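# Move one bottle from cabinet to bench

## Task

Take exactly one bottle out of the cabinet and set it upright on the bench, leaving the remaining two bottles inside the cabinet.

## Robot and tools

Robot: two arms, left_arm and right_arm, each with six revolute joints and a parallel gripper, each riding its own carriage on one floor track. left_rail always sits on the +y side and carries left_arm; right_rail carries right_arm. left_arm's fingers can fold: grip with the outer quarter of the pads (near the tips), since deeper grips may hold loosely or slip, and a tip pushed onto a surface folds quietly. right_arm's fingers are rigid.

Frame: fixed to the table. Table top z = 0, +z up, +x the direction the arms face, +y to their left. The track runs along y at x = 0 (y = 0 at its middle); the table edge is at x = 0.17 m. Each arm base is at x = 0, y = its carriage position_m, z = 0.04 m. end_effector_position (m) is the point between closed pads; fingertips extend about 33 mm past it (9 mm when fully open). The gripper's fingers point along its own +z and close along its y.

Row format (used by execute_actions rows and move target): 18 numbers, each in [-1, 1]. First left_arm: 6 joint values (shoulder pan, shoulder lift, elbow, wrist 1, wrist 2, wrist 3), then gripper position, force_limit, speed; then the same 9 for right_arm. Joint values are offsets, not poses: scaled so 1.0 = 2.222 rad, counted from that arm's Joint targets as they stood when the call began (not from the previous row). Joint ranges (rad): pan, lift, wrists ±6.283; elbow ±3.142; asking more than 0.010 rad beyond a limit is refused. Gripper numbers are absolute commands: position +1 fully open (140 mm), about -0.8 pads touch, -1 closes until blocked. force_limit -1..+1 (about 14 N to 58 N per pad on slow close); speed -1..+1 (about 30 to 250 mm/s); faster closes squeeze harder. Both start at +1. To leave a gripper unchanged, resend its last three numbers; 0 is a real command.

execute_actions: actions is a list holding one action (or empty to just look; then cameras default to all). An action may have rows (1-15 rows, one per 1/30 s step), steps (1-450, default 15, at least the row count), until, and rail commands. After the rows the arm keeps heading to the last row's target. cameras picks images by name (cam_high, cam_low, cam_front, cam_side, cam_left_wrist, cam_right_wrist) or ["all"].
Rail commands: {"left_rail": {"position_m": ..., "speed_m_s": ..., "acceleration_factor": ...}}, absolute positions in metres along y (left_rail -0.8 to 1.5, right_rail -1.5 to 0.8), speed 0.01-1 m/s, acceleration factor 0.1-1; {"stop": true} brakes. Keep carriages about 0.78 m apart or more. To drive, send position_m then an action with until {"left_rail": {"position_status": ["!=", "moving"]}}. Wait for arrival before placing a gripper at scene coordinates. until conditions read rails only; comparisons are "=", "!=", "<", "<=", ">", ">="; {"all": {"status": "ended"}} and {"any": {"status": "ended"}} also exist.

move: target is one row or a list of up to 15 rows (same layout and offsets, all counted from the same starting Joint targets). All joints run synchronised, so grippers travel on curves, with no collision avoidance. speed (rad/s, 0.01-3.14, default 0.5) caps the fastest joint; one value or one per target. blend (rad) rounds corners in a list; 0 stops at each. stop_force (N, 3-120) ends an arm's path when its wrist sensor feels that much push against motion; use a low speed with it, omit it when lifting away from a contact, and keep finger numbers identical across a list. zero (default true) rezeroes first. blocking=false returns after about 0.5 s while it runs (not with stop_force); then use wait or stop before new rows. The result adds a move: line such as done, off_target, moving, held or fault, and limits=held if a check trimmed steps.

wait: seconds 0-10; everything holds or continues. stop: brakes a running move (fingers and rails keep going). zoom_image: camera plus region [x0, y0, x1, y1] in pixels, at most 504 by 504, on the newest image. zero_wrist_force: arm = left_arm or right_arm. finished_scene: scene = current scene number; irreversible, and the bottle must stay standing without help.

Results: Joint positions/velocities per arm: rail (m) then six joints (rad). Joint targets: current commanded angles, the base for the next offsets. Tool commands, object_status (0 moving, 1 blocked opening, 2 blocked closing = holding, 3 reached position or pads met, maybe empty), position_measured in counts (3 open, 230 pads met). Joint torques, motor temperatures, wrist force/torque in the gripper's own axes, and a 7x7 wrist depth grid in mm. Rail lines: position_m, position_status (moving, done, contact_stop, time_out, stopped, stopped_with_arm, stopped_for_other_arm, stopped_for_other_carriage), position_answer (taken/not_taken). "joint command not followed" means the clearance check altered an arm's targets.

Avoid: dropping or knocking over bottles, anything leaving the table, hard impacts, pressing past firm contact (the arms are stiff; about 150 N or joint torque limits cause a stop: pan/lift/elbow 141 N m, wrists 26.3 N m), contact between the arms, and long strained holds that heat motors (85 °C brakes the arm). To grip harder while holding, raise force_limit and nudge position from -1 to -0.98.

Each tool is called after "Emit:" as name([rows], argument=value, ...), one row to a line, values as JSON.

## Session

Emit:
execute_actions(actions=[])

Scene clock: 0.00 s.
left_arm: end_effector_position=(+0.3456, +0.9841, +0.5800) position_measured=3 object_status=3 end_effector_quat_wxyz=(+0.000, +0.000, +1.000, +0.000) | right_arm: end_effector_position=(+0.3456, -1.0890, +0.5800) position_measured=3 object_status=3 end_effector_quat_wxyz=(+0.000, +0.000, +1.000, +0.000)
Joint positions: left_arm=[0.957 -0.316 -1.725 0.971 -0.816 -1.571 -0.316] | right_arm=[-1.116 -0.316 -1.725 0.971 -0.816 -1.571 -0.316]
Joint velocities: within noise
Joint torques (N m): no reading
Motor temperatures (°C): left_arm=[33 35 29 42 40 35] | right_arm=[33 37 32 42 40 35]
Wrist force (N): no reading
Wrist torque (N m): no reading
Wrist force, peak (N): no reading
Wrist depth (mm): cam_left_wrist=[639 646 642 635 628 628 623 / - - 676 662 657 648 649 / - - 694 686 - - - / 726 143 715 - - - 143 / - 124 - - - - 121 / - 864 836 - 775 796 - / - 1702 1665 1619 1466 1677 1714] | cam_right_wrist=[- - 643 656 676 678 665 / - 684 - - 686 - - / - 719 674 711 - - - / - 135 - 779 733 - 819 / - 127 825 784 - 147 119 / - - - - 904 - - / 1873 1903 1815 1903 1873 1903 -]
Joint targets: left_arm=[0.957 -0.316 -1.725 0.971 -0.816 -1.571 -0.316] | right_arm=[-1.116 -0.316 -1.725 0.971 -0.816 -1.571 -0.316]
Tool commands: left_gripper/position=+1.0 left_gripper/force_limit=+1.0 left_gripper/speed=+1.0 right_gripper/position=+1.0 right_gripper/force_limit=+1.0 right_gripper/speed=+1.0
left_rail: position_m=0.957 position_status=done
right_rail: position_m=-1.116 position_status=done

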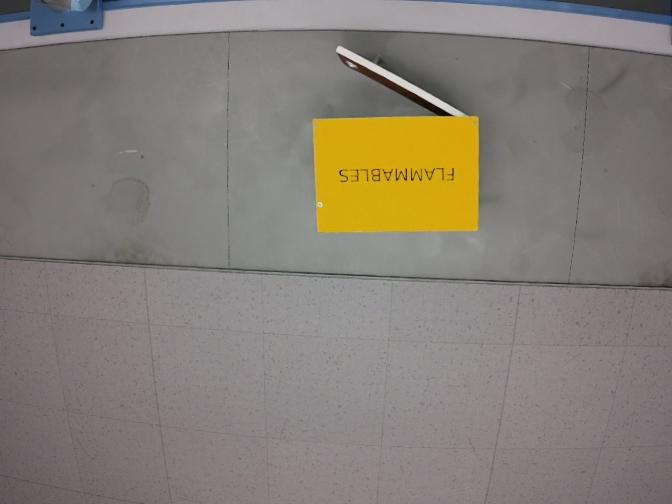

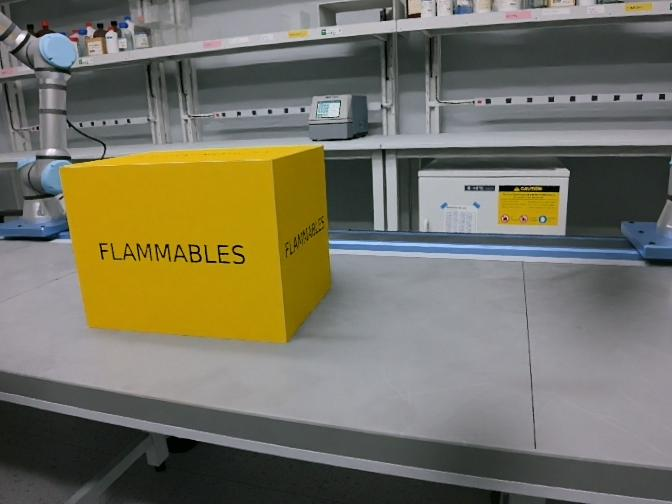

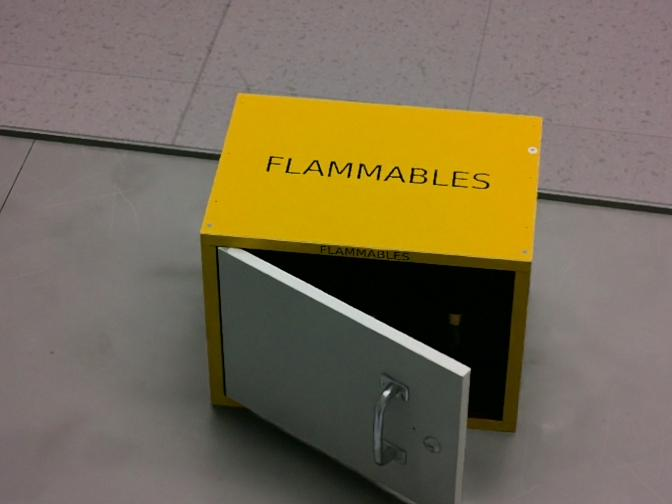

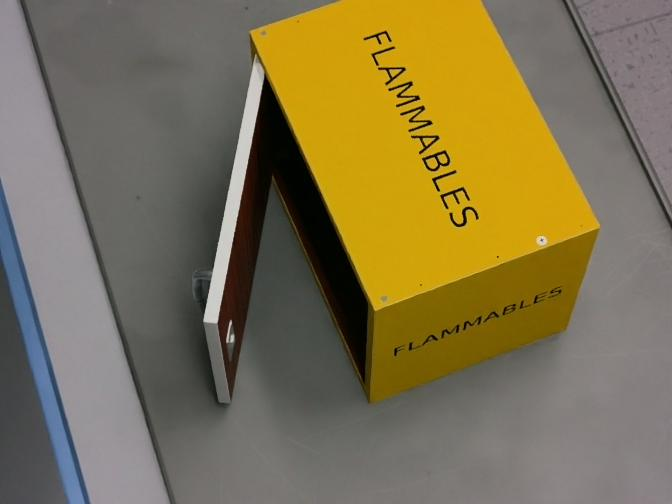

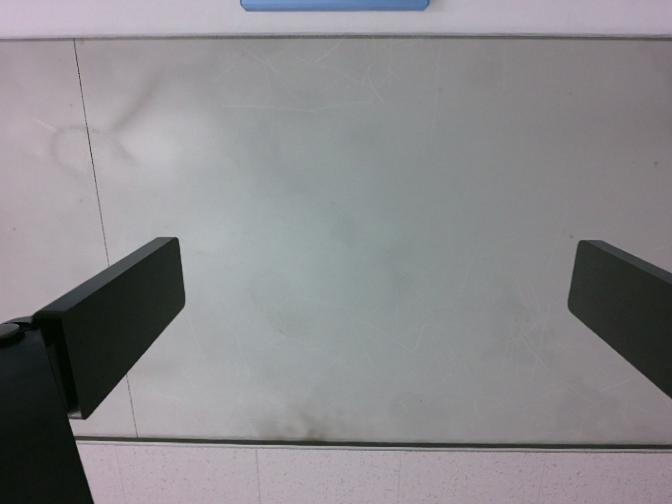

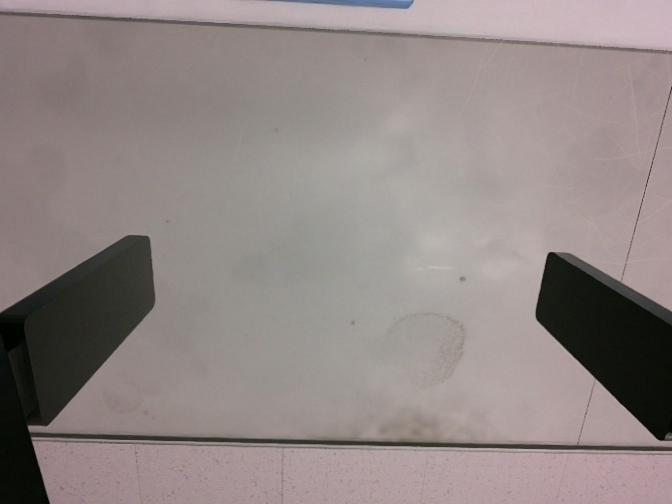

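Emit:
move(target=[0,0,0,0,0,0,1,1,1,0.194,0.2165,0.2423,-0.8125,0.1802,0.4246,-1,-1,0], speed=1.3)

Emit:
move(target=[0,0,0,0,0,0,1,1,1,0.194,0.2165,0.2423,-0.8125,0.1802,0.4246,-1,-1,0], speed=1.3)

Emit:
execute_actions([
  {"right_rail":{"position_m":-0.9,"speed_m_s":0.3},"steps":90,"until":{"right_rail":{"position_status":["!=","moving"]}}},
], cameras=["cam_right_wrist","cam_high"])

Scene clock: 18.87 s.
left_arm: end_effector_position=(+0.3456, +0.9841, +0.5800) position_measured=3 object_status=3 end_effector_quat_wxyz=(+0.000, +0.000, +1.000, +0.000) | right_arm: end_effector_position=(+0.7536, -0.7730, +0.3705) position_measured=233 object_status=3 end_effector_quat_wxyz=(+0.283, +0.156, +0.895, +0.307)
Joint positions: left_arm=[0.957 -0.316 -1.725 0.971 -0.816 -1.571 -0.316] | right_arm=[-1.116 0.115 -1.244 1.509 -2.621 -1.17 0.627]
Joint torques (N m): left_arm=[0.27 -12.21 -20.52 -2.91 0.47 0.08] | right_arm=[6.73 -27.96 -20.59 -6.09 2.77 1.24]
Wrist force (N): left_arm=[-0.2 0.3 0.1] | right_arm=[-0.3 -0.4 1.2]
Wrist torque (N m): left_arm=[0.07 0.04 -0.01] | right_arm=[-0.10 0.02 0.02]
Wrist force, peak (N): left_arm=[-0.4 0.4 0.2] | right_arm=[0.4 0.0 2.8]
Wrist depth (mm): cam_left_wrist=[644 649 653 593 659 639 622 / 733 - - - 653 - - / 720 - - - - - - / - - 694 722 - - 124 / - 123 - 764 762 - 121 / - 876 - - 750 798 788 / - 1714 1714 1780 1630 1665 1630] | cam_right_wrist=[- - 489 562 1829 2458 3371 / - 442 1422 1829 2269 3189 3631 / 435 1422 1662 2126 2950 4370 - / 1380 1616 1967 155 3869 5488 - / 1466 1761 92 94 96 90 - / - - - - 75 76 68 / - - - - - 73 63]
Joint targets: left_arm=[0.957 -0.316 -1.725 0.971 -0.816 -1.571 -0.316] | right_arm=[-1.116 0.115 -1.244 1.509 -2.621 -1.170 0.627]
left_rail: position_m=0.957 position_status=done
right_rail: position_m=-1.116 position_status=done
move: done

Scene clock: 21.03 s.
left_arm: end_effector_position=(+0.3456, +0.9841, +0.5800) position_measured=3 object_status=3 end_effector_quat_wxyz=(+0.000, +0.000, +1.000, +0.000) | right_arm: end_effector_position=(+0.3570, -0.4820, +0.2200) position_measured=233 object_status=3 end_effector_quat_wxyz=(+0.079, +0.079, +0.702, +0.703)
Joint positions: left_arm=[0.957 -0.316 -1.725 0.971 -0.816 -1.571 -0.316] | right_arm=[-1.116 0.546 -0.763 2.047 -4.427 -0.77 1.571]
Joint torques (N m): left_arm=[0.12 -12.3 -19.64 -2.83 0.34 0.23] | right_arm=[5.86 -29.4 -0.61 -4.21 2 1.19]
Wrist force (N): left_arm=[-0.2 0.2 0.1] | right_arm=[-0.6 -2.3 1.1]
Wrist torque (N m): left_arm=[0.05 0.04 0.00] | right_arm=[-0.60 0.06 0.11]
Wrist force, peak (N): left_arm=[-0.5 0.4 0.3] | right_arm=[0.5 -3.2 1.3]
Wrist depth (mm): cam_left_wrist=[642 641 625 577 627 622 632 / 657 637 - 686 - 655 637 / - - - - - 623 678 / 750 - - - 726 - 130 / - 124 - - 759 - 121 / - - - - - - - / - 1714 1534 1702 1665 1753 1793] | cam_right_wrist=[322 435 426 417 413 1503 - / - - 696 674 - 3146 - / - 459 670 792 495 - - / 343 411 418 140 415 - - / 362 447 92 94 96 90 - / - - - - 75 76 69 / - - - - - 73 63]
Joint targets: left_arm=[0.957 -0.316 -1.725 0.971 -0.816 -1.571 -0.316] | right_arm=[-1.116 0.546 -0.763 2.047 -4.427 -0.770 1.571]
left_rail: position_m=0.957 position_status=done
right_rail: position_m=-1.116 position_status=done
move: done

Scene clock: 22.47 s.
left_arm: end_effector_position=(+0.3456, +0.9841, +0.5800) position_measured=3 object_status=3 end_effector_quat_wxyz=(+0.000, +0.000, +1.000, +0.000) | right_arm: end_effector_position=(+0.3570, -0.2657, +0.2200) position_measured=233 object_status=3 end_effector_quat_wxyz=(+0.079, +0.079, +0.702, +0.703)
Joint positions: left_arm=[0.957 -0.316 -1.725 0.971 -0.816 -1.571 -0.316] | right_arm=[-0.9 0.546 -0.763 2.047 -4.427 -0.77 1.571]
Joint torques (N m): left_arm=[-1.2 -12.23 -20.55 -2.74 0.24 -0.21] | right_arm=[-0.81 -31.85 -4.68 -3.09 1.79 1.36]
Wrist force (N): left_arm=[0.1 0.1 0.1] | right_arm=[-0.8 -2.3 1.0]
Wrist torque (N m): left_arm=[0.02 -0.02 -0.01] | right_arm=[-0.60 0.10 0.12]
Wrist force, peak (N): left_arm=[-0.2 0.4 0.2] | right_arm=[-0.5 -2.5 2.1]
Wrist depth (mm): cam_left_wrist=[635 630 641 627 635 634 627 / 660 - 660 688 676 - 653 / - - 694 775 682 - 690 / - - 738 724 - - 121 / - 123 804 - 793 - 121 / - 782 764 - 864 - 790 / - 1689 1702 1714 1714 1654 1677] | cam_right_wrist=[204 198 193 195 188 1242 - / 316 333 325 314 279 - - / 340 454 562 563 470 - - / 322 430 605 155 399 - 2776 / 313 403 92 94 97 89 - / - - - - 75 76 69 / - - - - - 73 63]
Joint targets: left_arm=[0.957 -0.316 -1.725 0.971 -0.816 -1.571 -0.316] | right_arm=[-0.900 0.546 -0.763 2.047 -4.427 -0.770 1.571]
Tool commands: left_gripper/position=+1.0 left_gripper/force_limit=+1.0 left_gripper/speed=+1.0 right_gripper/position=-1.0 right_gripper/force_limit=-1.0 right_gripper/speed=+0.0
left_rail: position_m=0.957 position_status=done
right_rail: position_m=-0.900 speed_m_s=0.30 position_status=done
Images, in order (width x height): cam_high 672x504, cam_right_wrist 672x504.

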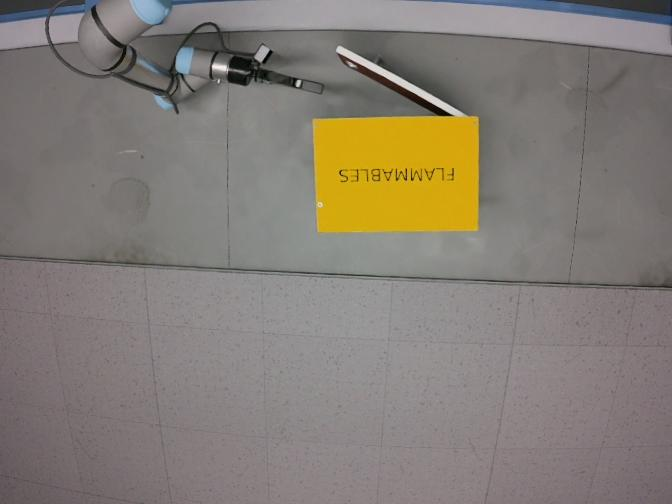

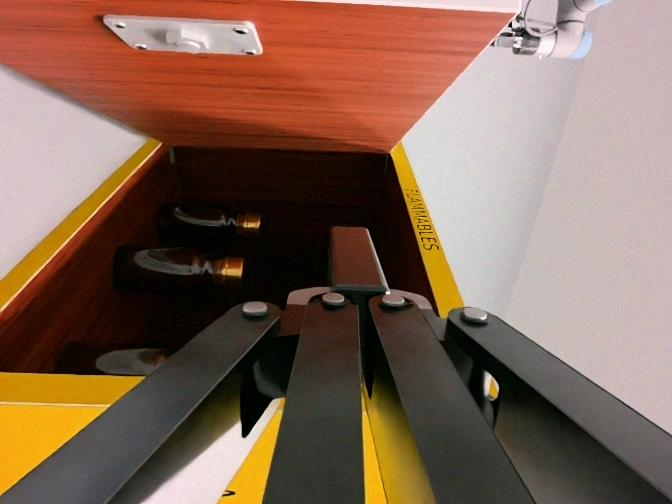

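Emit:
execute_actions([
  {"right_rail":{"position_m":-0.77,"speed_m_s":0.2},"steps":90,"until":{"right_rail":{"position_status":["!=","moving"]}}},
])

Emit:
move(target=[0,0,0,0,0,0,1,1,1,0.09,0,0,0,0,0,-1,-1,0], speed=0.17, stop_force=25)

Emit:
execute_actions([
  {"right_rail":{"position_m":-0.47,"speed_m_s":0.12},"steps":150,"until":{"right_rail":{"position_status":["!=","moving"]}}},
], cameras=["cam_right_wrist","cam_high"])

Scene clock: 32.60 s.
left_arm: end_effector_position=(+0.3456, +0.9841, +0.5800) position_measured=3 object_status=3 end_effector_quat_wxyz=(+0.000, +0.000, +1.000, +0.000) | right_arm: end_effector_position=(+0.3570, -0.1357, +0.2200) position_measured=233 object_status=3 end_effector_quat_wxyz=(+0.079, +0.079, +0.702, +0.703)
Joint positions: left_arm=[0.957 -0.316 -1.725 0.971 -0.816 -1.571 -0.316] | right_arm=[-0.77 0.546 -0.763 2.047 -4.427 -0.77 1.571]
Joint torques (N m): left_arm=[0.78 -12.54 -20.89 -2.78 0.38 0.47] | right_arm=[3.65 -41.45 -17.06 -0.24 0.77 1.17]
Wrist force (N): left_arm=[0.0 0.1 0.2] | right_arm=[-0.7 -2.3 0.9]
Wrist torque (N m): left_arm=[0.03 0.00 0.00] | right_arm=[-0.61 0.07 0.11]
Wrist force, peak (N): left_arm=[-0.2 0.3 0.5] | right_arm=[-0.4 -2.5 2.2]
Wrist depth (mm): cam_left_wrist=[641 649 653 593 678 632 630 / - - - 623 - - - / 711 682 680 - 698 - 676 / 764 704 722 698 720 709 711 / - 124 769 755 759 - 121 / - 815 793 - - 796 - / - 1807 1702 1689 1654 1702 1630] | cam_right_wrist=[- 68 66 - 68 - 65 / - 97 101 109 85 101 78 / 324 307 281 257 228 - - / 325 397 449 156 351 - 5619 / 316 375 92 95 97 91 - / - - - - 75 76 69 / - - - - - 73 63]
Joint targets: left_arm=[0.957 -0.316 -1.725 0.971 -0.816 -1.571 -0.316] | right_arm=[-0.770 0.546 -0.763 2.047 -4.427 -0.770 1.571]
Tool commands: left_gripper/position=+1.0 left_gripper/force_limit=+1.0 left_gripper/speed=+1.0 right_gripper/position=-1.0 right_gripper/force_limit=-1.0 right_gripper/speed=+0.0
left_rail: position_m=0.957 position_status=done
right_rail: position_m=-0.770 speed_m_s=0.20 position_status=done

Scene clock: 34.83 s.
left_arm: end_effector_position=(+0.3456, +0.9841, +0.5800) position_measured=3 object_status=3 end_effector_quat_wxyz=(+0.000, +0.000, +1.000, +0.000) | right_arm: end_effector_position=(+0.2238, -0.0774, +0.2200) position_measured=233 object_status=3 end_effector_quat_wxyz=(+0.009, +0.008, +0.707, +0.707)
Joint positions: left_arm=[0.957 -0.316 -1.725 0.971 -0.816 -1.571 -0.316] | right_arm=[-0.77 0.746 -0.763 2.047 -4.427 -0.77 1.571]
Joint torques (N m): left_arm=[-0.51 -12.59 -20.03 -2.6 0.3 0.23] | right_arm=[8.77 -44.95 -17.8 -0.65 -0.63 1.41]
Wrist force (N): left_arm=[-0.2 0.3 -0.1] | right_arm=[-2.9 -2.5 0.1]
Wrist torque (N m): left_arm=[0.06 0.05 0.00] | right_arm=[-0.64 0.12 0.12]
Wrist force, peak (N): left_arm=[-0.4 0.2 0.2] | right_arm=[-7.3 -2.2 -2.9]
Wrist depth (mm): cam_left_wrist=[642 627 620 646 627 632 628 / 670 700 - 653 662 - 670 / 720 702 690 733 - 686 - / 735 - - 704 - - 122 / - 123 - - 750 - 121 / - 845 804 - 821 - - / - 1807 1702 1865 1677 1702 1677] | cam_right_wrist=[- 107 105 107 106 109 109 / - 123 125 125 124 128 1103 / 152 152 150 144 149 155 - / 191 190 189 171 186 - - / 258 238 92 94 97 90 2712 / - - - - 75 77 69 / - - - - - 73 63]
Joint targets: left_arm=[0.957 -0.316 -1.725 0.971 -0.816 -1.571 -0.316] | right_arm=[-0.770 0.746 -0.763 2.047 -4.427 -0.770 1.571]
left_rail: position_m=0.957 position_status=done
right_rail: position_m=-0.770 speed_m_s=0.20 position_status=done
move: done

Scene clock: 37.77 s.
left_arm: end_effector_position=(+0.3456, +0.9841, +0.5800) position_measured=3 object_status=3 end_effector_quat_wxyz=(+0.000, +0.000, +1.000, +0.000) | right_arm: end_effector_position=(+0.2239, +0.2226, +0.2200) position_measured=233 object_status=3 end_effector_quat_wxyz=(+0.009, +0.008, +0.707, +0.707)
Joint positions: left_arm=[0.957 -0.316 -1.725 0.971 -0.816 -1.571 -0.316] | right_arm=[-0.47 0.746 -0.763 2.047 -4.427 -0.77 1.571]
Joint torques (N m): left_arm=[0.82 -12.76 -18.45 -2.78 0.43 0.39] | right_arm=[-2.44 -44.93 -17.54 -1.34 1.54 0.98]
Wrist force (N): left_arm=[0.1 0.1 0.4] | right_arm=[0.4 -2.4 -9.2]
Wrist torque (N m): left_arm=[0.03 -0.01 0.00] | right_arm=[-0.61 -0.02 0.12]
Wrist force, peak (N): left_arm=[-0.3 0.3 0.4] | right_arm=[-0.6 -3.0 -10.8]
Wrist depth (mm): cam_left_wrist=[644 646 639 632 607 623 614 / - 657 639 670 - 639 - / - 680 692 - 696 715 - / - 694 731 - - - 121 / - 124 - - - - 122 / - - - 810 790 722 - / - 1714 1677 1689 1714 1619 1586] | cam_right_wrist=[203 202 204 209 211 874 795 / 195 195 196 200 200 3189 800 / 186 188 190 191 193 948 904 / 180 180 181 182 185 - - / 173 175 92 94 96 90 - / - - - - 75 77 69 / - - - - - 73 63]
Joint targets: left_arm=[0.957 -0.316 -1.725 0.971 -0.816 -1.571 -0.316] | right_arm=[-0.470 0.746 -0.763 2.047 -4.427 -0.770 1.571]
Tool commands: left_gripper/position=+1.0 left_gripper/force_limit=+1.0 left_gripper/speed=+1.0 right_gripper/position=-1.0 right_gripper/force_limit=-1.0 right_gripper/speed=+0.0
left_rail: position_m=0.957 position_status=done
right_rail: position_m=-0.470 speed_m_s=0.12 position_status=done
Images, in order (width x height): cam_high 672x504, cam_right_wrist 672x504.

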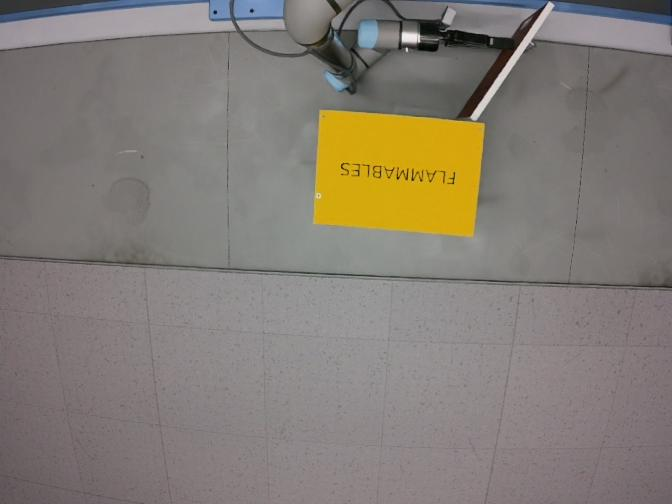

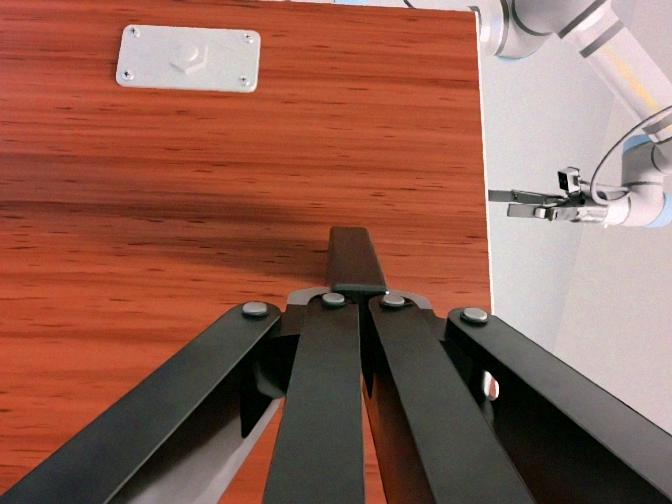

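Emit:
execute_actions([
  {"right_rail":{"position_m":-0.85,"speed_m_s":0.4},"steps":120,"until":{"right_rail":{"position_status":["!=","moving"]}}},
])

Emit:
move(target=[0,0,0,0,0,0,1,1,1,0.0693,-0.4212,-0.2007,0.6872,0.475,-0.0455,0.22,-1,-0.5], speed=1.2)

Emit:
move(target=[0,0,0,0,0,0,1,1,1,0.0153,0.2268,0.4595,0.6629,0.999,-0.6616,0.22,-1,-0.5], speed=1.2)

Emit:
execute_actions([
  {"right_rail":{"position_m":-0.38,"speed_m_s":0.4},"steps":120,"until":{"right_rail":{"position_status":["!=","moving"]}}},
], cameras=["cam_right_wrist","cam_high"])

Scene clock: 59.03 s.
left_arm: end_effector_position=(+0.3456, +0.9841, +0.5800) position_measured=3 object_status=3 end_effector_quat_wxyz=(+0.000, +0.000, +1.000, +0.000) | right_arm: end_effector_position=(+0.2239, -0.1574, +0.2200) position_measured=233 object_status=3 end_effector_quat_wxyz=(+0.009, +0.008, +0.707, +0.707)
Joint positions: left_arm=[0.957 -0.316 -1.725 0.971 -0.816 -1.571 -0.316] | right_arm=[-0.85 0.746 -0.763 2.047 -4.427 -0.77 1.571]
Joint torques (N m): left_arm=[-0.06 -12.76 -19.48 -3.04 0.31 0.51] | right_arm=[-4.18 -45.13 -15.62 -2.67 0.34 0.94]
Wrist force (N): left_arm=[-0.2 -0.1 0.1] | right_arm=[-0.8 -2.6 1.2]
Wrist torque (N m): left_arm=[-0.01 0.05 -0.01] | right_arm=[-0.66 0.10 0.12]
Wrist force, peak (N): left_arm=[-0.5 0.2 0.2] | right_arm=[0.5 -2.4 -9.9]
Wrist depth (mm): cam_left_wrist=[649 627 634 576 618 635 623 / 676 662 666 690 657 649 641 / 702 670 684 - 676 641 688 / - - - 726 - - 127 / - 124 767 702 - - 121 / - - 818 782 755 772 793 / - 1727 1677 1654 1642 1677 1642] | cam_right_wrist=[358 503 1008 1103 1304 1044 2537 / 335 483 562 570 - 1093 - / 320 478 534 540 - 1311 2712 / 325 501 514 155 - - 3105 / 328 - 92 94 96 90 - / - - - - 75 76 69 / - - - - - 73 63]
Joint targets: left_arm=[0.957 -0.316 -1.725 0.971 -0.816 -1.571 -0.316] | right_arm=[-0.850 0.746 -0.763 2.047 -4.427 -0.770 1.571]
Tool commands: left_gripper/position=+1.0 left_gripper/force_limit=+1.0 left_gripper/speed=+1.0 right_gripper/position=-1.0 right_gripper/force_limit=-1.0 right_gripper/speed=+0.0
left_rail: position_m=0.957 position_status=done
right_rail: position_m=-0.850 speed_m_s=0.40 position_status=done

Scene clock: 61.07 s.
left_arm: end_effector_position=(+0.3456, +0.9841, +0.5800) position_measured=3 object_status=3 end_effector_quat_wxyz=(+0.000, +0.000, +1.000, +0.000) | right_arm: end_effector_position=(-0.1744, -0.3750, +0.7734) position_measured=101 object_status=3 end_effector_quat_wxyz=(-0.413, -0.375, +0.582, +0.591)
Joint positions: left_arm=[0.957 -0.316 -1.725 0.971 -0.816 -1.571 -0.316] | right_arm=[-0.85 0.9 -1.699 1.601 -2.9 0.285 1.47]
Joint torques (N m): left_arm=[1.43 -12.98 -19.78 -2.94 0.5 0.57] | right_arm=[7.19 -24.86 -35.63 2.69 2.22 -1.23]
Wrist force (N): left_arm=[-0.3 0.2 0.1] | right_arm=[-0.7 -2.7 1.4]
Wrist torque (N m): left_arm=[0.04 0.06 -0.01] | right_arm=[-0.70 0.07 0.20]
Wrist force, peak (N): left_arm=[-0.4 0.3 0.1] | right_arm=[-1.4 -4.4 0.7]
Wrist depth (mm): cam_left_wrist=[648 648 637 558 641 623 630 / - - 662 - - - - / - - - - - 696 680 / - - 735 - 717 - 144 / - 123 - 762 - 752 121 / - 785 801 - - 782 - / - 1753 1665 1689 1665 1689 1630] | cam_right_wrist=[849 967 1249 1372 1475 936 1044 / 955 1413 - 1276 - 1113 - / 901 1563 1844 - 1413 - - / 1040 1229 167 - - - - / - 94 2269 - 2145 117 95 / - 64 - - 2651 - 82 / - - 2809 - - - -]
Joint targets: left_arm=[0.957 -0.316 -1.725 0.971 -0.816 -1.571 -0.316] | right_arm=[-0.850 0.900 -1.699 1.601 -2.900 0.285 1.470]
left_rail: position_m=0.957 position_status=done
right_rail: position_m=-0.850 speed_m_s=0.40 position_status=done
move: done

Scene clock: 63.67 s.
left_arm: end_effector_position=(+0.3456, +0.9841, +0.5800) position_measured=3 object_status=3 end_effector_quat_wxyz=(+0.000, +0.000, +1.000, +0.000) | right_arm: end_effector_position=(+0.3300, -0.6003, +0.1100) position_measured=101 object_status=3 end_effector_quat_wxyz=(+0.000, +0.707, +0.000, +0.707)
Joint positions: left_arm=[0.957 -0.316 -1.725 0.971 -0.816 -1.571 -0.316] | right_arm=[-0.85 0.934 -1.195 2.622 -1.427 2.505 0]
Joint torques (N m): left_arm=[0.1 -13.4 -19.57 -2.96 0.43 0.59] | right_arm=[5.69 -11.57 2.26 0.78 1.74 -1.03]
Wrist force (N): left_arm=[-0.3 0.3 0.3] | right_arm=[0.3 -3.0 -0.9]
Wrist torque (N m): left_arm=[0.06 0.08 0.00] | right_arm=[-0.82 -0.11 0.05]
Wrist force, peak (N): left_arm=[-0.4 0.4 0.3] | right_arm=[-0.9 -3.2 1.5]
Wrist depth (mm): cam_left_wrist=[648 642 646 - 637 651 628 / - 660 627 - 639 672 - / - 698 - - - 684 - / - 726 713 733 724 - 122 / - 123 - - - 755 122 / - 824 - - - - - / - 1766 1702 1654 1677 1753 1702] | cam_right_wrist=[4291 - 4720 3746 - - - / 5488 4720 5900 - 5244 4214 - / - - - - 4916 - - / - - 165 - 166 146 554 / - 94 311 359 366 117 382 / - 64 259 265 267 - 82 / - - 208 211 214 - -]
Joint targets: left_arm=[0.957 -0.316 -1.725 0.971 -0.816 -1.571 -0.316] | right_arm=[-0.850 0.934 -1.195 2.622 -1.427 2.505 0.000]
left_rail: position_m=0.957 position_status=done
right_rail: position_m=-0.850 speed_m_s=0.40 position_status=done
move: done

Scene clock: 65.70 s.
left_arm: end_effector_position=(+0.3456, +0.9841, +0.5800) position_measured=3 object_status=3 end_effector_quat_wxyz=(+0.000, +0.000, +1.000, +0.000) | right_arm: end_effector_position=(+0.3300, -0.1304, +0.1099) position_measured=101 object_status=3 end_effector_quat_wxyz=(+0.000, +0.707, +0.000, +0.707)
Joint positions: left_arm=[0.957 -0.316 -1.725 0.971 -0.816 -1.571 -0.316] | right_arm=[-0.38 0.934 -1.195 2.622 -1.427 2.505 0]
Joint torques (N m): left_arm=[-0.31 -12.51 -20.7 -3 0.34 0.48] | right_arm=[1.93 -16.28 -8.02 -0.01 1.74 -1.42]
Wrist force (N): left_arm=[-0.2 0.2 0.0] | right_arm=[0.3 -3.0 -1.1]
Wrist torque (N m): left_arm=[0.06 0.03 0.00] | right_arm=[-0.82 -0.10 0.06]
Wrist force, peak (N): left_arm=[-0.2 0.5 0.2] | right_arm=[0.4 -4.1 -0.7]
Wrist depth (mm): cam_left_wrist=[635 657 632 618 623 623 625 / 655 - - 692 657 632 - / - 688 - 688 - 660 - / - - 735 709 - - 143 / - 123 764 - 733 - 121 / - - 796 - - - - / - 1665 1689 1727 1714 1654 1665] | cam_right_wrist=[423 462 464 458 427 217 - / 432 481 482 482 413 232 - / 307 507 504 497 390 232 - / 315 440 392 321 410 236 - / - 94 290 318 304 116 97 / - 65 259 265 268 110 82 / - - 208 210 213 - -]
Joint targets: left_arm=[0.957 -0.316 -1.725 0.971 -0.816 -1.571 -0.316] | right_arm=[-0.380 0.934 -1.195 2.622 -1.427 2.505 0.000]
Tool commands: left_gripper/position=+1.0 left_gripper/force_limit=+1.0 left_gripper/speed=+1.0 right_gripper/position=+0.22 right_gripper/force_limit=-1.0 right_gripper/speed=-0.5
left_rail: position_m=0.957 position_status=done
right_rail: position_m=-0.380 speed_m_s=0.40 position_status=done
Images, in order (width x height): cam_high 672x504, cam_right_wrist 672x504.

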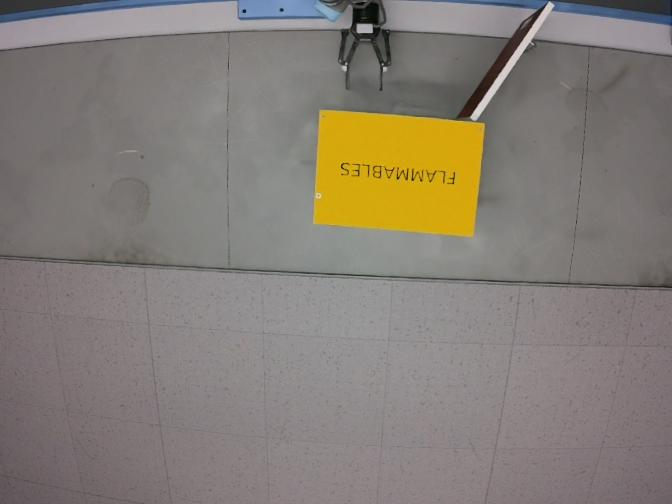

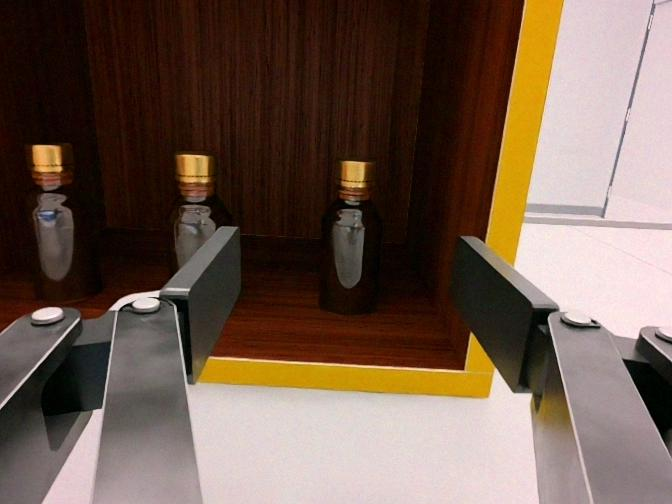

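Emit:
execute_actions([
  {"right_rail":{"position_m":-0.359,"speed_m_s":0.2},"steps":30,"until":{"right_rail":{"position_status":["!=","moving"]}}},
])

Emit:
move(target=[0,0,0,0,0,0,1,1,1,-0.0914,0.0882,-0.036,-0.0522,-0.0522,0,0.17,-1,-0.5], speed=0.4, cameras=["cam_right_wrist"])

Scene clock: 94.07 s.
left_arm: end_effector_position=(+0.3456, +0.9841, +0.5800) position_measured=3 object_status=3 end_effector_quat_wxyz=(+0.000, +0.000, +1.000, +0.000) | right_arm: end_effector_position=(+0.3300, -0.1093, +0.1099) position_measured=101 object_status=3 end_effector_quat_wxyz=(+0.000, +0.707, +0.000, +0.707)
Joint positions: left_arm=[0.957 -0.316 -1.725 0.971 -0.816 -1.571 -0.316] | right_arm=[-0.359 0.934 -1.195 2.622 -1.427 2.505 0]
Joint torques (N m): left_arm=[1.14 -12.94 -18.85 -2.64 0.14 0.69] | right_arm=[-6.63 -27.01 -11.28 -1.41 1.6 -1.28]
Wrist force (N): left_arm=[-0.1 0.2 0.3] | right_arm=[0.4 -2.9 -0.8]
Wrist torque (N m): left_arm=[0.04 0.03 0.00] | right_arm=[-0.80 -0.12 0.05]
Wrist force, peak (N): left_arm=[-0.2 0.0 0.6] | right_arm=[0.3 -4.1 -0.8]
Wrist depth (mm): cam_left_wrist=[642 637 625 651 632 627 627 / - 653 - 664 - - - / 702 690 - - - - 672 / - - - - - 731 121 / - 132 - - - - 121 / - 821 - - 883 821 796 / - 1597 1896 1689 1654 1689 1608] | cam_right_wrist=[394 465 465 463 455 248 212 / 402 482 483 484 471 244 3687 / 305 504 500 498 427 239 - / 315 327 170 397 316 241 - / - 94 290 317 303 117 97 / - 64 258 264 270 115 82 / - - 209 219 221 - -]
Joint targets: left_arm=[0.957 -0.316 -1.725 0.971 -0.816 -1.571 -0.316] | right_arm=[-0.359 0.934 -1.195 2.622 -1.427 2.505 0.000]
Tool commands: left_gripper/position=+1.0 left_gripper/force_limit=+1.0 left_gripper/speed=+1.0 right_gripper/position=+0.22 right_gripper/force_limit=-1.0 right_gripper/speed=-0.5
left_rail: position_m=0.957 position_status=done
right_rail: position_m=-0.359 speed_m_s=0.20 position_status=done

Scene clock: 95.13 s.
left_arm: end_effector_position=(+0.3456, +0.9841, +0.5800) position_measured=3 object_status=3 end_effector_quat_wxyz=(+0.000, +0.000, +1.000, +0.000) | right_arm: end_effector_position=(+0.4001, -0.1262, +0.0681) position_measured=108 object_status=3 end_effector_quat_wxyz=(+0.031, +0.707, -0.031, +0.706)
Joint positions: left_arm=[0.957 -0.316 -1.725 0.971 -0.816 -1.571 -0.316] | right_arm=[-0.359 0.731 -0.999 2.542 -1.543 2.389 0]
Joint torques (N m): left_arm=[0.43 -12.26 -20.4 -2.99 0.26 0.65] | right_arm=[-10.03 -15.04 -12.7 -3.91 -2.53 -1.13]
Wrist force (N): left_arm=[-0.1 0.3 0.1] | right_arm=[0.1 -2.9 -0.7]
Wrist torque (N m): left_arm=[0.06 0.03 -0.01] | right_arm=[-0.82 -0.07 0.06]
Wrist force, peak (N): left_arm=[-0.4 0.3 0.3] | right_arm=[1.0 -2.9 -2.1]
Wrist depth (mm): cam_left_wrist=[635 639 660 612 622 628 623 / - - 653 - - - - / - - 698 686 666 674 682 / - - - 747 - 709 143 / - 123 - - - - 121 / - - 807 - - - - / - 1766 1727 1689 1665 1665 1619] | cam_right_wrist=[378 385 390 395 353 198 151 / 399 203 410 410 347 196 159 / 418 204 426 229 310 195 168 / 306 213 303 240 292 182 445 / 224 91 205 228 215 117 93 / - 64 183 186 190 112 84 / - - 154 156 159 - -]
Joint targets: left_arm=[0.957 -0.316 -1.725 0.971 -0.816 -1.571 -0.316] | right_arm=[-0.359 0.731 -0.999 2.542 -1.543 2.389 0.000]
left_rail: position_m=0.957 position_status=done
right_rail: position_m=-0.359 speed_m_s=0.20 position_status=done
move: done
Images, in order (width x height): cam_right_wrist 672x504.

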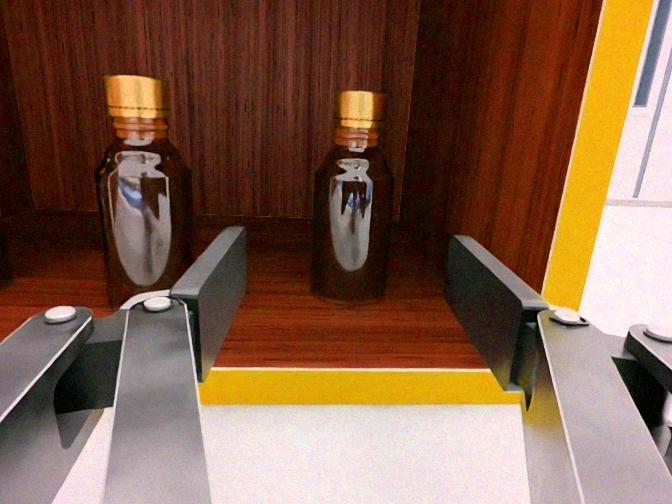

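Emit:
move(target=[0,0,0,0,0,0,1,1,1,-0.1348,0.0108,-0.0743,0.0635,-0.1348,0,0.17,-1,-0.5], speed=0.15, stop_force=10, cameras=["cam_right_wrist"])

Scene clock: 117.57 s.
left_arm: end_effector_position=(+0.3456, +0.9841, +0.5800) position_measured=3 object_status=3 end_effector_quat_wxyz=(+0.000, +0.000, +1.000, +0.000) | right_arm: end_effector_position=(+0.5306, -0.1378, +0.0679) position_measured=108 object_status=3 end_effector_quat_wxyz=(+0.031, +0.707, -0.031, +0.706)
Joint positions: left_arm=[0.957 -0.316 -1.725 0.971 -0.816 -1.571 -0.316] | right_arm=[-0.359 0.431 -0.975 2.377 -1.402 2.09 0]
Joint torques (N m): left_arm=[1.38 -12.55 -20.35 -3.05 0.25 0.86] | right_arm=[-8.41 -21.41 -16.8 0.19 -2.71 -1.08]
Wrist force (N): left_arm=[-0.1 0.4 0.2] | right_arm=[0.0 -2.9 -1.0]
Wrist torque (N m): left_arm=[0.08 0.03 0.00] | right_arm=[-0.80 -0.04 0.05]
Wrist force, peak (N): left_arm=[-0.1 0.4 0.4] | right_arm=[0.3 -3.2 -1.0]
Wrist depth (mm): cam_left_wrist=[648 641 635 635 599 614 635 / 666 648 - - - - - / - 692 660 694 690 - 688 / - - - 720 700 - 692 / - 123 769 764 - 752 122 / - 836 - 815 - 798 782 / - 1727 1689 1780 1654 1689 1630] | cam_right_wrist=[264 268 271 274 273 185 129 / 279 282 285 98 98 184 128 / 292 294 298 107 263 183 127 / 299 305 158 102 101 170 127 / 222 91 192 106 106 117 112 / - 64 157 113 115 81 84 / - - 126 120 124 - -]
Joint targets: left_arm=[0.957 -0.316 -1.725 0.971 -0.816 -1.571 -0.316] | right_arm=[-0.359 0.431 -0.975 2.377 -1.402 2.090 0.000]
left_rail: position_m=0.957 position_status=done
right_rail: position_m=-0.359 speed_m_s=0.20 position_status=done
move: done
Images, in order (width x height): cam_right_wrist 672x504.

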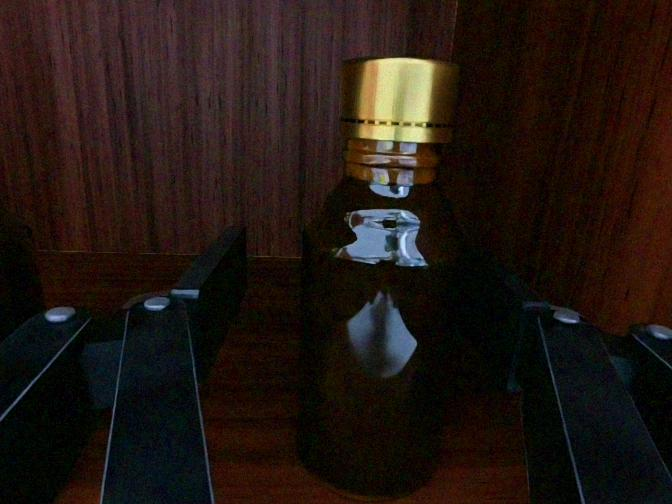

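Emit:
execute_actions([
  {"rows":[[0,0,0,0,0,0,1,1,1,0,0,0,0,0,0,-1,-0.3,-1]],"steps":70},
])

Emit:
move(target=[0,0,0,0,0,0,1,1,1,0,-0.0376,0.0022,0.0356,0,0,-1,-0.3,-1], speed=0.1, cameras=["cam_right_wrist"])

Scene clock: 128.00 s.
left_arm: end_effector_position=(+0.3456, +0.9841, +0.5800) position_measured=3 object_status=3 end_effector_quat_wxyz=(+0.000, +0.000, +1.000, +0.000) | right_arm: end_effector_position=(+0.5306, -0.1378, +0.0679) position_measured=161 object_status=2 end_effector_quat_wxyz=(+0.031, +0.707, -0.031, +0.706)
Joint positions: left_arm=[0.957 -0.316 -1.725 0.971 -0.816 -1.571 -0.316] | right_arm=[-0.359 0.431 -0.975 2.377 -1.402 2.09 0]
Joint torques (N m): left_arm=[1.78 -13.16 -18.36 -2.86 0.41 0.86] | right_arm=[-4.57 -21.33 -14.67 -0.11 -1.83 -1.02]
Wrist force (N): left_arm=[-0.3 -0.1 0.3] | right_arm=[1.3 -3.3 -1.9]
Wrist torque (N m): left_arm=[-0.01 0.06 0.00] | right_arm=[-0.81 -0.10 0.13]
Wrist force, peak (N): left_arm=[-0.4 0.3 0.1] | right_arm=[1.3 -3.4 -2.1]
Wrist depth (mm): cam_left_wrist=[653 639 625 630 630 637 630 / - - - - - - - / - 686 682 - - 688 - / - 715 - - - 747 122 / - 123 - 762 - - 121 / - 740 851 810 810 - - / - 1642 1727 1689 1766 1565 1630] | cam_right_wrist=[263 267 271 274 274 185 129 / 277 282 286 96 245 184 128 / 291 295 299 104 265 183 127 / 302 303 307 101 130 182 126 / - 93 98 105 108 102 116 / - 89 72 111 115 76 76 / - - 60 119 123 - 72]
Joint targets: left_arm=[0.957 -0.316 -1.725 0.971 -0.816 -1.571 -0.316] | right_arm=[-0.359 0.431 -0.975 2.377 -1.402 2.090 0.000]
left_rail: position_m=0.957 position_status=done
right_rail: position_m=-0.359 speed_m_s=0.20 position_status=done

Scene clock: 129.23 s.
left_arm: end_effector_position=(+0.3456, +0.9841, +0.5800) position_measured=3 object_status=3 end_effector_quat_wxyz=(+0.000, +0.000, +1.000, +0.000) | right_arm: end_effector_position=(+0.5305, -0.1379, +0.0927) position_measured=161 object_status=2 end_effector_quat_wxyz=(+0.031, +0.707, -0.031, +0.706)
Joint positions: left_arm=[0.957 -0.316 -1.725 0.971 -0.816 -1.571 -0.316] | right_arm=[-0.359 0.431 -1.058 2.382 -1.323 2.09 0]
Joint torques (N m): left_arm=[2.33 -13.04 -19.33 -3.05 0.38 1.13] | right_arm=[-2.28 -37.22 -2.17 -0.47 -0.93 -1.16]
Wrist force (N): left_arm=[0.0 0.3 0.0] | right_arm=[-2.8 -3.0 -1.0]
Wrist torque (N m): left_arm=[0.05 -0.01 0.00] | right_arm=[-0.81 0.05 0.04]
Wrist force, peak (N): left_arm=[-0.4 0.4 0.3] | right_arm=[-3.2 -2.9 -1.2]
Wrist depth (mm): cam_left_wrist=[- 642 - 649 628 628 630 / - - - - 637 668 649 / 702 - - - 682 601 676 / 731 - - 733 - - 135 / - 132 - 764 - - 122 / - - 777 801 - - 790 / - 1714 1714 1654 1896 1677 1702] | cam_right_wrist=[265 269 271 272 275 186 129 / 278 280 285 96 245 184 128 / 290 295 298 104 265 182 127 / 305 312 308 101 130 181 127 / - 93 99 104 108 102 116 / - 89 72 111 115 76 76 / - - 60 119 131 - 72]
Joint targets: left_arm=[0.957 -0.316 -1.725 0.971 -0.816 -1.571 -0.316] | right_arm=[-0.359 0.431 -1.059 2.382 -1.323 2.090 0.000]
left_rail: position_m=0.957 position_status=done
right_rail: position_m=-0.359 speed_m_s=0.20 position_status=done
move: done
Images, in order (width x height): cam_right_wrist 672x504.

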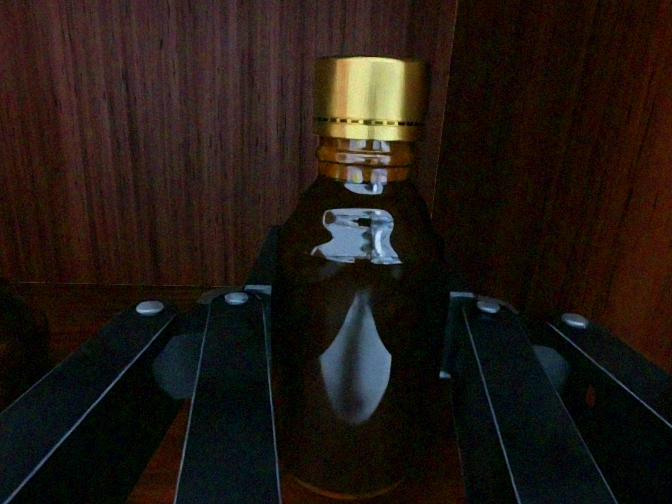

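Emit:
move([
  [0,0,0,0,0,0,1,1,1,0.0765,-0.018,0.0666,-0.0486,0.0563,0,-1,-0.3,-1],
  [0,0,0,0,0,0,1,1,1,0.2264,-0.0612,0.108,-0.0468,0.1868,0,-1,-0.3,-1],
], speed=0.3, blend=[0.03,0])

Emit:
execute_actions([
  {"right_rail":{"position_m":-0.85,"speed_m_s":0.3,"acceleration_factor":0.6},"steps":150,"until":{"right_rail":{"position_status":["!=","moving"]}}},
])

Emit:
move(target=[0,0,0,0,0,0,1,1,1,-0.1697,0.0864,-0.0563,-0.0302,-0.1697,0,-1,-0.3,-1], speed=0.3)

Emit:
move(target=[0,0,0,0,0,0,1,1,1,0,0.0522,-0.0062,-0.0461,0,0,-1,-0.3,-1], speed=0.05, stop_force=5, cameras=["cam_right_wrist","cam_high"])

Scene clock: 146.87 s.
left_arm: end_effector_position=(+0.3456, +0.9841, +0.5800) position_measured=3 object_status=3 end_effector_quat_wxyz=(+0.000, +0.000, +1.000, +0.000) | right_arm: end_effector_position=(+0.3300, -0.1090, +0.1098) position_measured=161 object_status=2 end_effector_quat_wxyz=(+0.000, +0.707, +0.001, +0.707)
Joint positions: left_arm=[0.957 -0.316 -1.725 0.971 -0.816 -1.571 -0.316] | right_arm=[-0.359 0.934 -1.195 2.622 -1.427 2.505 0]
Joint torques (N m): left_arm=[1.21 -12.9 -21.67 -2.95 0.17 0.94] | right_arm=[6.25 -29.89 2.29 0.41 1.98 -0.8]
Wrist force (N): left_arm=[0.0 0.4 -0.1] | right_arm=[-2.6 -3.0 -1.0]
Wrist torque (N m): left_arm=[0.09 0.00 -0.01] | right_arm=[-0.82 -0.01 0.05]
Wrist force, peak (N): left_arm=[-0.1 0.3 0.5] | right_arm=[-2.9 -3.2 -0.9]
Wrist depth (mm): cam_left_wrist=[660 630 630 651 644 622 614 / - - - - 644 659 - / - 690 - - - - - / - - 717 - - 702 121 / - 123 785 720 - - 121 / - 876 815 - - - - / - 1714 1702 - 1689 1665 1642] | cam_right_wrist=[390 464 461 460 451 251 4916 / 393 486 487 96 351 244 - / 305 506 498 104 384 242 - / 316 405 - 100 130 250 - / 318 91 98 104 108 100 93 / - 89 72 111 115 76 76 / - - - 119 123 - 72]
Joint targets: left_arm=[0.957 -0.316 -1.725 0.971 -0.816 -1.571 -0.316] | right_arm=[-0.359 0.935 -1.195 2.622 -1.427 2.505 0.000]
left_rail: position_m=0.957 position_status=done
right_rail: position_m=-0.359 speed_m_s=0.20 position_status=done
move: done

Scene clock: 149.47 s.
left_arm: end_effector_position=(+0.3456, +0.9841, +0.5800) position_measured=3 object_status=3 end_effector_quat_wxyz=(+0.000, +0.000, +1.000, +0.000) | right_arm: end_effector_position=(+0.3299, -0.6000, +0.1098) position_measured=161 object_status=2 end_effector_quat_wxyz=(+0.000, +0.707, +0.001, +0.707)
Joint positions: left_arm=[0.957 -0.316 -1.725 0.971 -0.816 -1.571 -0.316] | right_arm=[-0.85 0.935 -1.195 2.622 -1.427 2.505 0]
Joint torques (N m): left_arm=[1.12 -13.93 -19.11 -2.91 0.28 0.98] | right_arm=[4.5 -26.43 -5.73 -0.52 0.2 -0.74]
Wrist force (N): left_arm=[-0.3 0.0 0.1] | right_arm=[-2.7 -2.8 -1.0]
Wrist torque (N m): left_arm=[0.01 0.06 -0.01] | right_arm=[-0.78 0.01 0.05]
Wrist force, peak (N): left_arm=[-0.5 0.3 0.0] | right_arm=[-2.7 -4.3 -0.9]
Wrist depth (mm): cam_left_wrist=[646 637 634 635 632 655 630 / 680 - - - 622 - 617 / - 694 - 659 - 684 - / - 709 - 782 - 688 123 / - 124 735 - 769 - 121 / - - 793 801 - - - / - 1702 1702 1665 1689 1677 1665] | cam_right_wrist=[- 3278 - - 3065 4816 - / 4000 4370 - 96 4720 4816 - / 5488 4720 - 104 - - - / - 615 123 101 104 - 534 / - 90 99 104 107 97 92 / - 89 72 110 115 75 76 / - - - 119 123 - 72]
Joint targets: left_arm=[0.957 -0.316 -1.725 0.971 -0.816 -1.571 -0.316] | right_arm=[-0.850 0.935 -1.195 2.622 -1.427 2.505 0.000]
Tool commands: left_gripper/position=+1.0 left_gripper/force_limit=+1.0 left_gripper/speed=+1.0 right_gripper/position=-1.0 right_gripper/force_limit=-0.3 right_gripper/speed=-1.0
left_rail: position_m=0.957 position_status=done
right_rail: position_m=-0.850 speed_m_s=0.30 position_status=done

Scene clock: 151.23 s.
left_arm: end_effector_position=(+0.3456, +0.9841, +0.5800) position_measured=3 object_status=3 end_effector_quat_wxyz=(+0.000, +0.000, +1.000, +0.000) | right_arm: end_effector_position=(+0.4600, -0.5999, +0.0699) position_measured=161 object_status=2 end_effector_quat_wxyz=(+0.000, +0.707, +0.000, +0.707)
Joint positions: left_arm=[0.957 -0.316 -1.725 0.971 -0.816 -1.571 -0.316] | right_arm=[-0.85 0.558 -1.003 2.497 -1.494 2.128 0]
Joint torques (N m): left_arm=[0.85 -13.63 -19.46 -3.1 0.42 1.32] | right_arm=[-9.4 -19.38 -15.15 -5.16 -2.37 -0.88]
Wrist force (N): left_arm=[-0.1 -0.1 -0.1] | right_arm=[-2.7 -2.9 -0.9]
Wrist torque (N m): left_arm=[-0.01 0.02 0.00] | right_arm=[-0.81 0.03 0.05]
Wrist force, peak (N): left_arm=[-0.4 0.3 -0.1] | right_arm=[-2.9 -3.2 -0.6]
Wrist depth (mm): cam_left_wrist=[653 642 607 632 630 610 620 / - 644 659 - 659 - - / 747 - 672 - 684 668 682 / 726 - 772 745 729 - 709 / - 133 796 - - - 122 / - 815 815 - 821 810 - / - - 1677 1714 1654 1677 1630] | cam_right_wrist=[- - - - - - - / - 4370 5021 96 97 - - / - 4370 - 104 - 5900 - / 397 - 123 101 118 - - / 266 90 99 104 108 98 253 / - 89 72 111 115 76 76 / - - 60 118 132 - 72]
Joint targets: left_arm=[0.957 -0.316 -1.725 0.971 -0.816 -1.571 -0.316] | right_arm=[-0.850 0.557 -1.003 2.497 -1.494 2.128 0.000]
left_rail: position_m=0.957 position_status=done
right_rail: position_m=-0.850 speed_m_s=0.30 position_status=done
move: done

Scene clock: 153.87 s.
left_arm: end_effector_position=(+0.3456, +0.9841, +0.5800) position_measured=3 object_status=3 end_effector_quat_wxyz=(+0.000, +0.000, +1.000, +0.000) | right_arm: end_effector_position=(+0.4603, -0.5997, +0.0496) position_measured=161 object_status=2 end_effector_quat_wxyz=(+0.000, +0.707, +0.000, +0.707)
Joint positions: left_arm=[0.957 -0.316 -1.725 0.971 -0.816 -1.571 -0.316] | right_arm=[-0.85 0.557 -0.924 2.488 -1.563 2.128 0]
Joint torques (N m): left_arm=[1.53 -13.16 -19.37 -3.06 0.1 1.16] | right_arm=[-3.98 -37.17 5.54 0.05 -2.01 -0.74]
Wrist force (N): left_arm=[-0.2 0.0 0.0] | right_arm=[-0.7 -3.4 -0.7]
Wrist torque (N m): left_arm=[0.00 0.05 0.00] | right_arm=[-0.88 -0.03 0.10]
Wrist force, peak (N): left_arm=[-0.3 0.3 0.4] | right_arm=[12.6 -2.4 -1.6]
Wrist depth (mm): cam_left_wrist=[634 641 630 637 625 637 648 / - 612 655 - 659 648 - / - 696 692 - 704 676 - / 735 717 - - 720 - 129 / - 123 - 798 740 - 122 / - - - 812 - 777 - / - 1714 1677 - 1836 1642 1654] | cam_right_wrist=[3324 - - - - - - / - - - 96 103 - - / 571 584 - 106 - - - / 308 312 292 101 102 - 379 / - 93 99 104 107 98 240 / - 89 72 111 115 76 76 / - - 60 119 123 - 72]
Joint targets: left_arm=[0.957 -0.316 -1.725 0.971 -0.816 -1.571 -0.316] | right_arm=[-0.850 0.557 -0.924 2.488 -1.563 2.128 0.000]
left_rail: position_m=0.957 position_status=done
right_rail: position_m=-0.850 speed_m_s=0.30 position_status=done
move: contact (right_arm); right_arm: the shoulder lift is farthest, 0.037 rad from its target
Images, in order (width x height): cam_high 672x504, cam_right_wrist 672x504.

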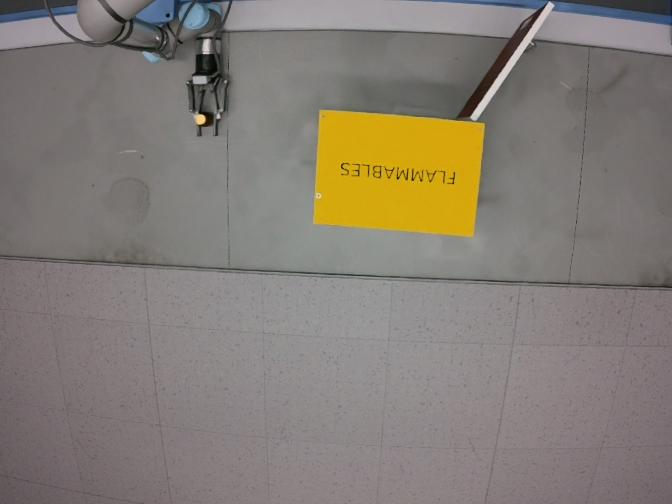

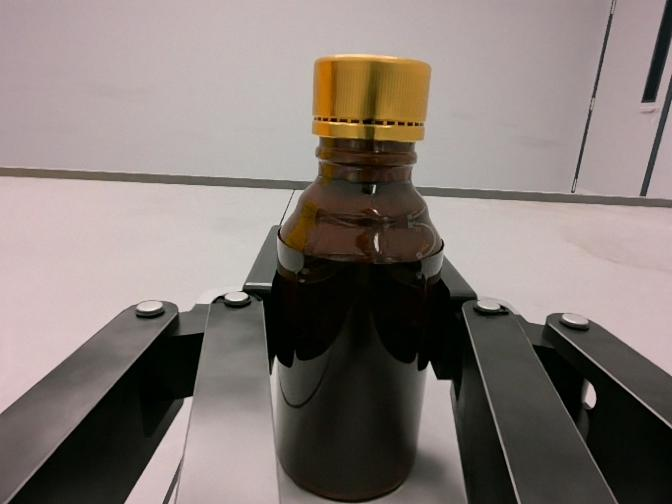

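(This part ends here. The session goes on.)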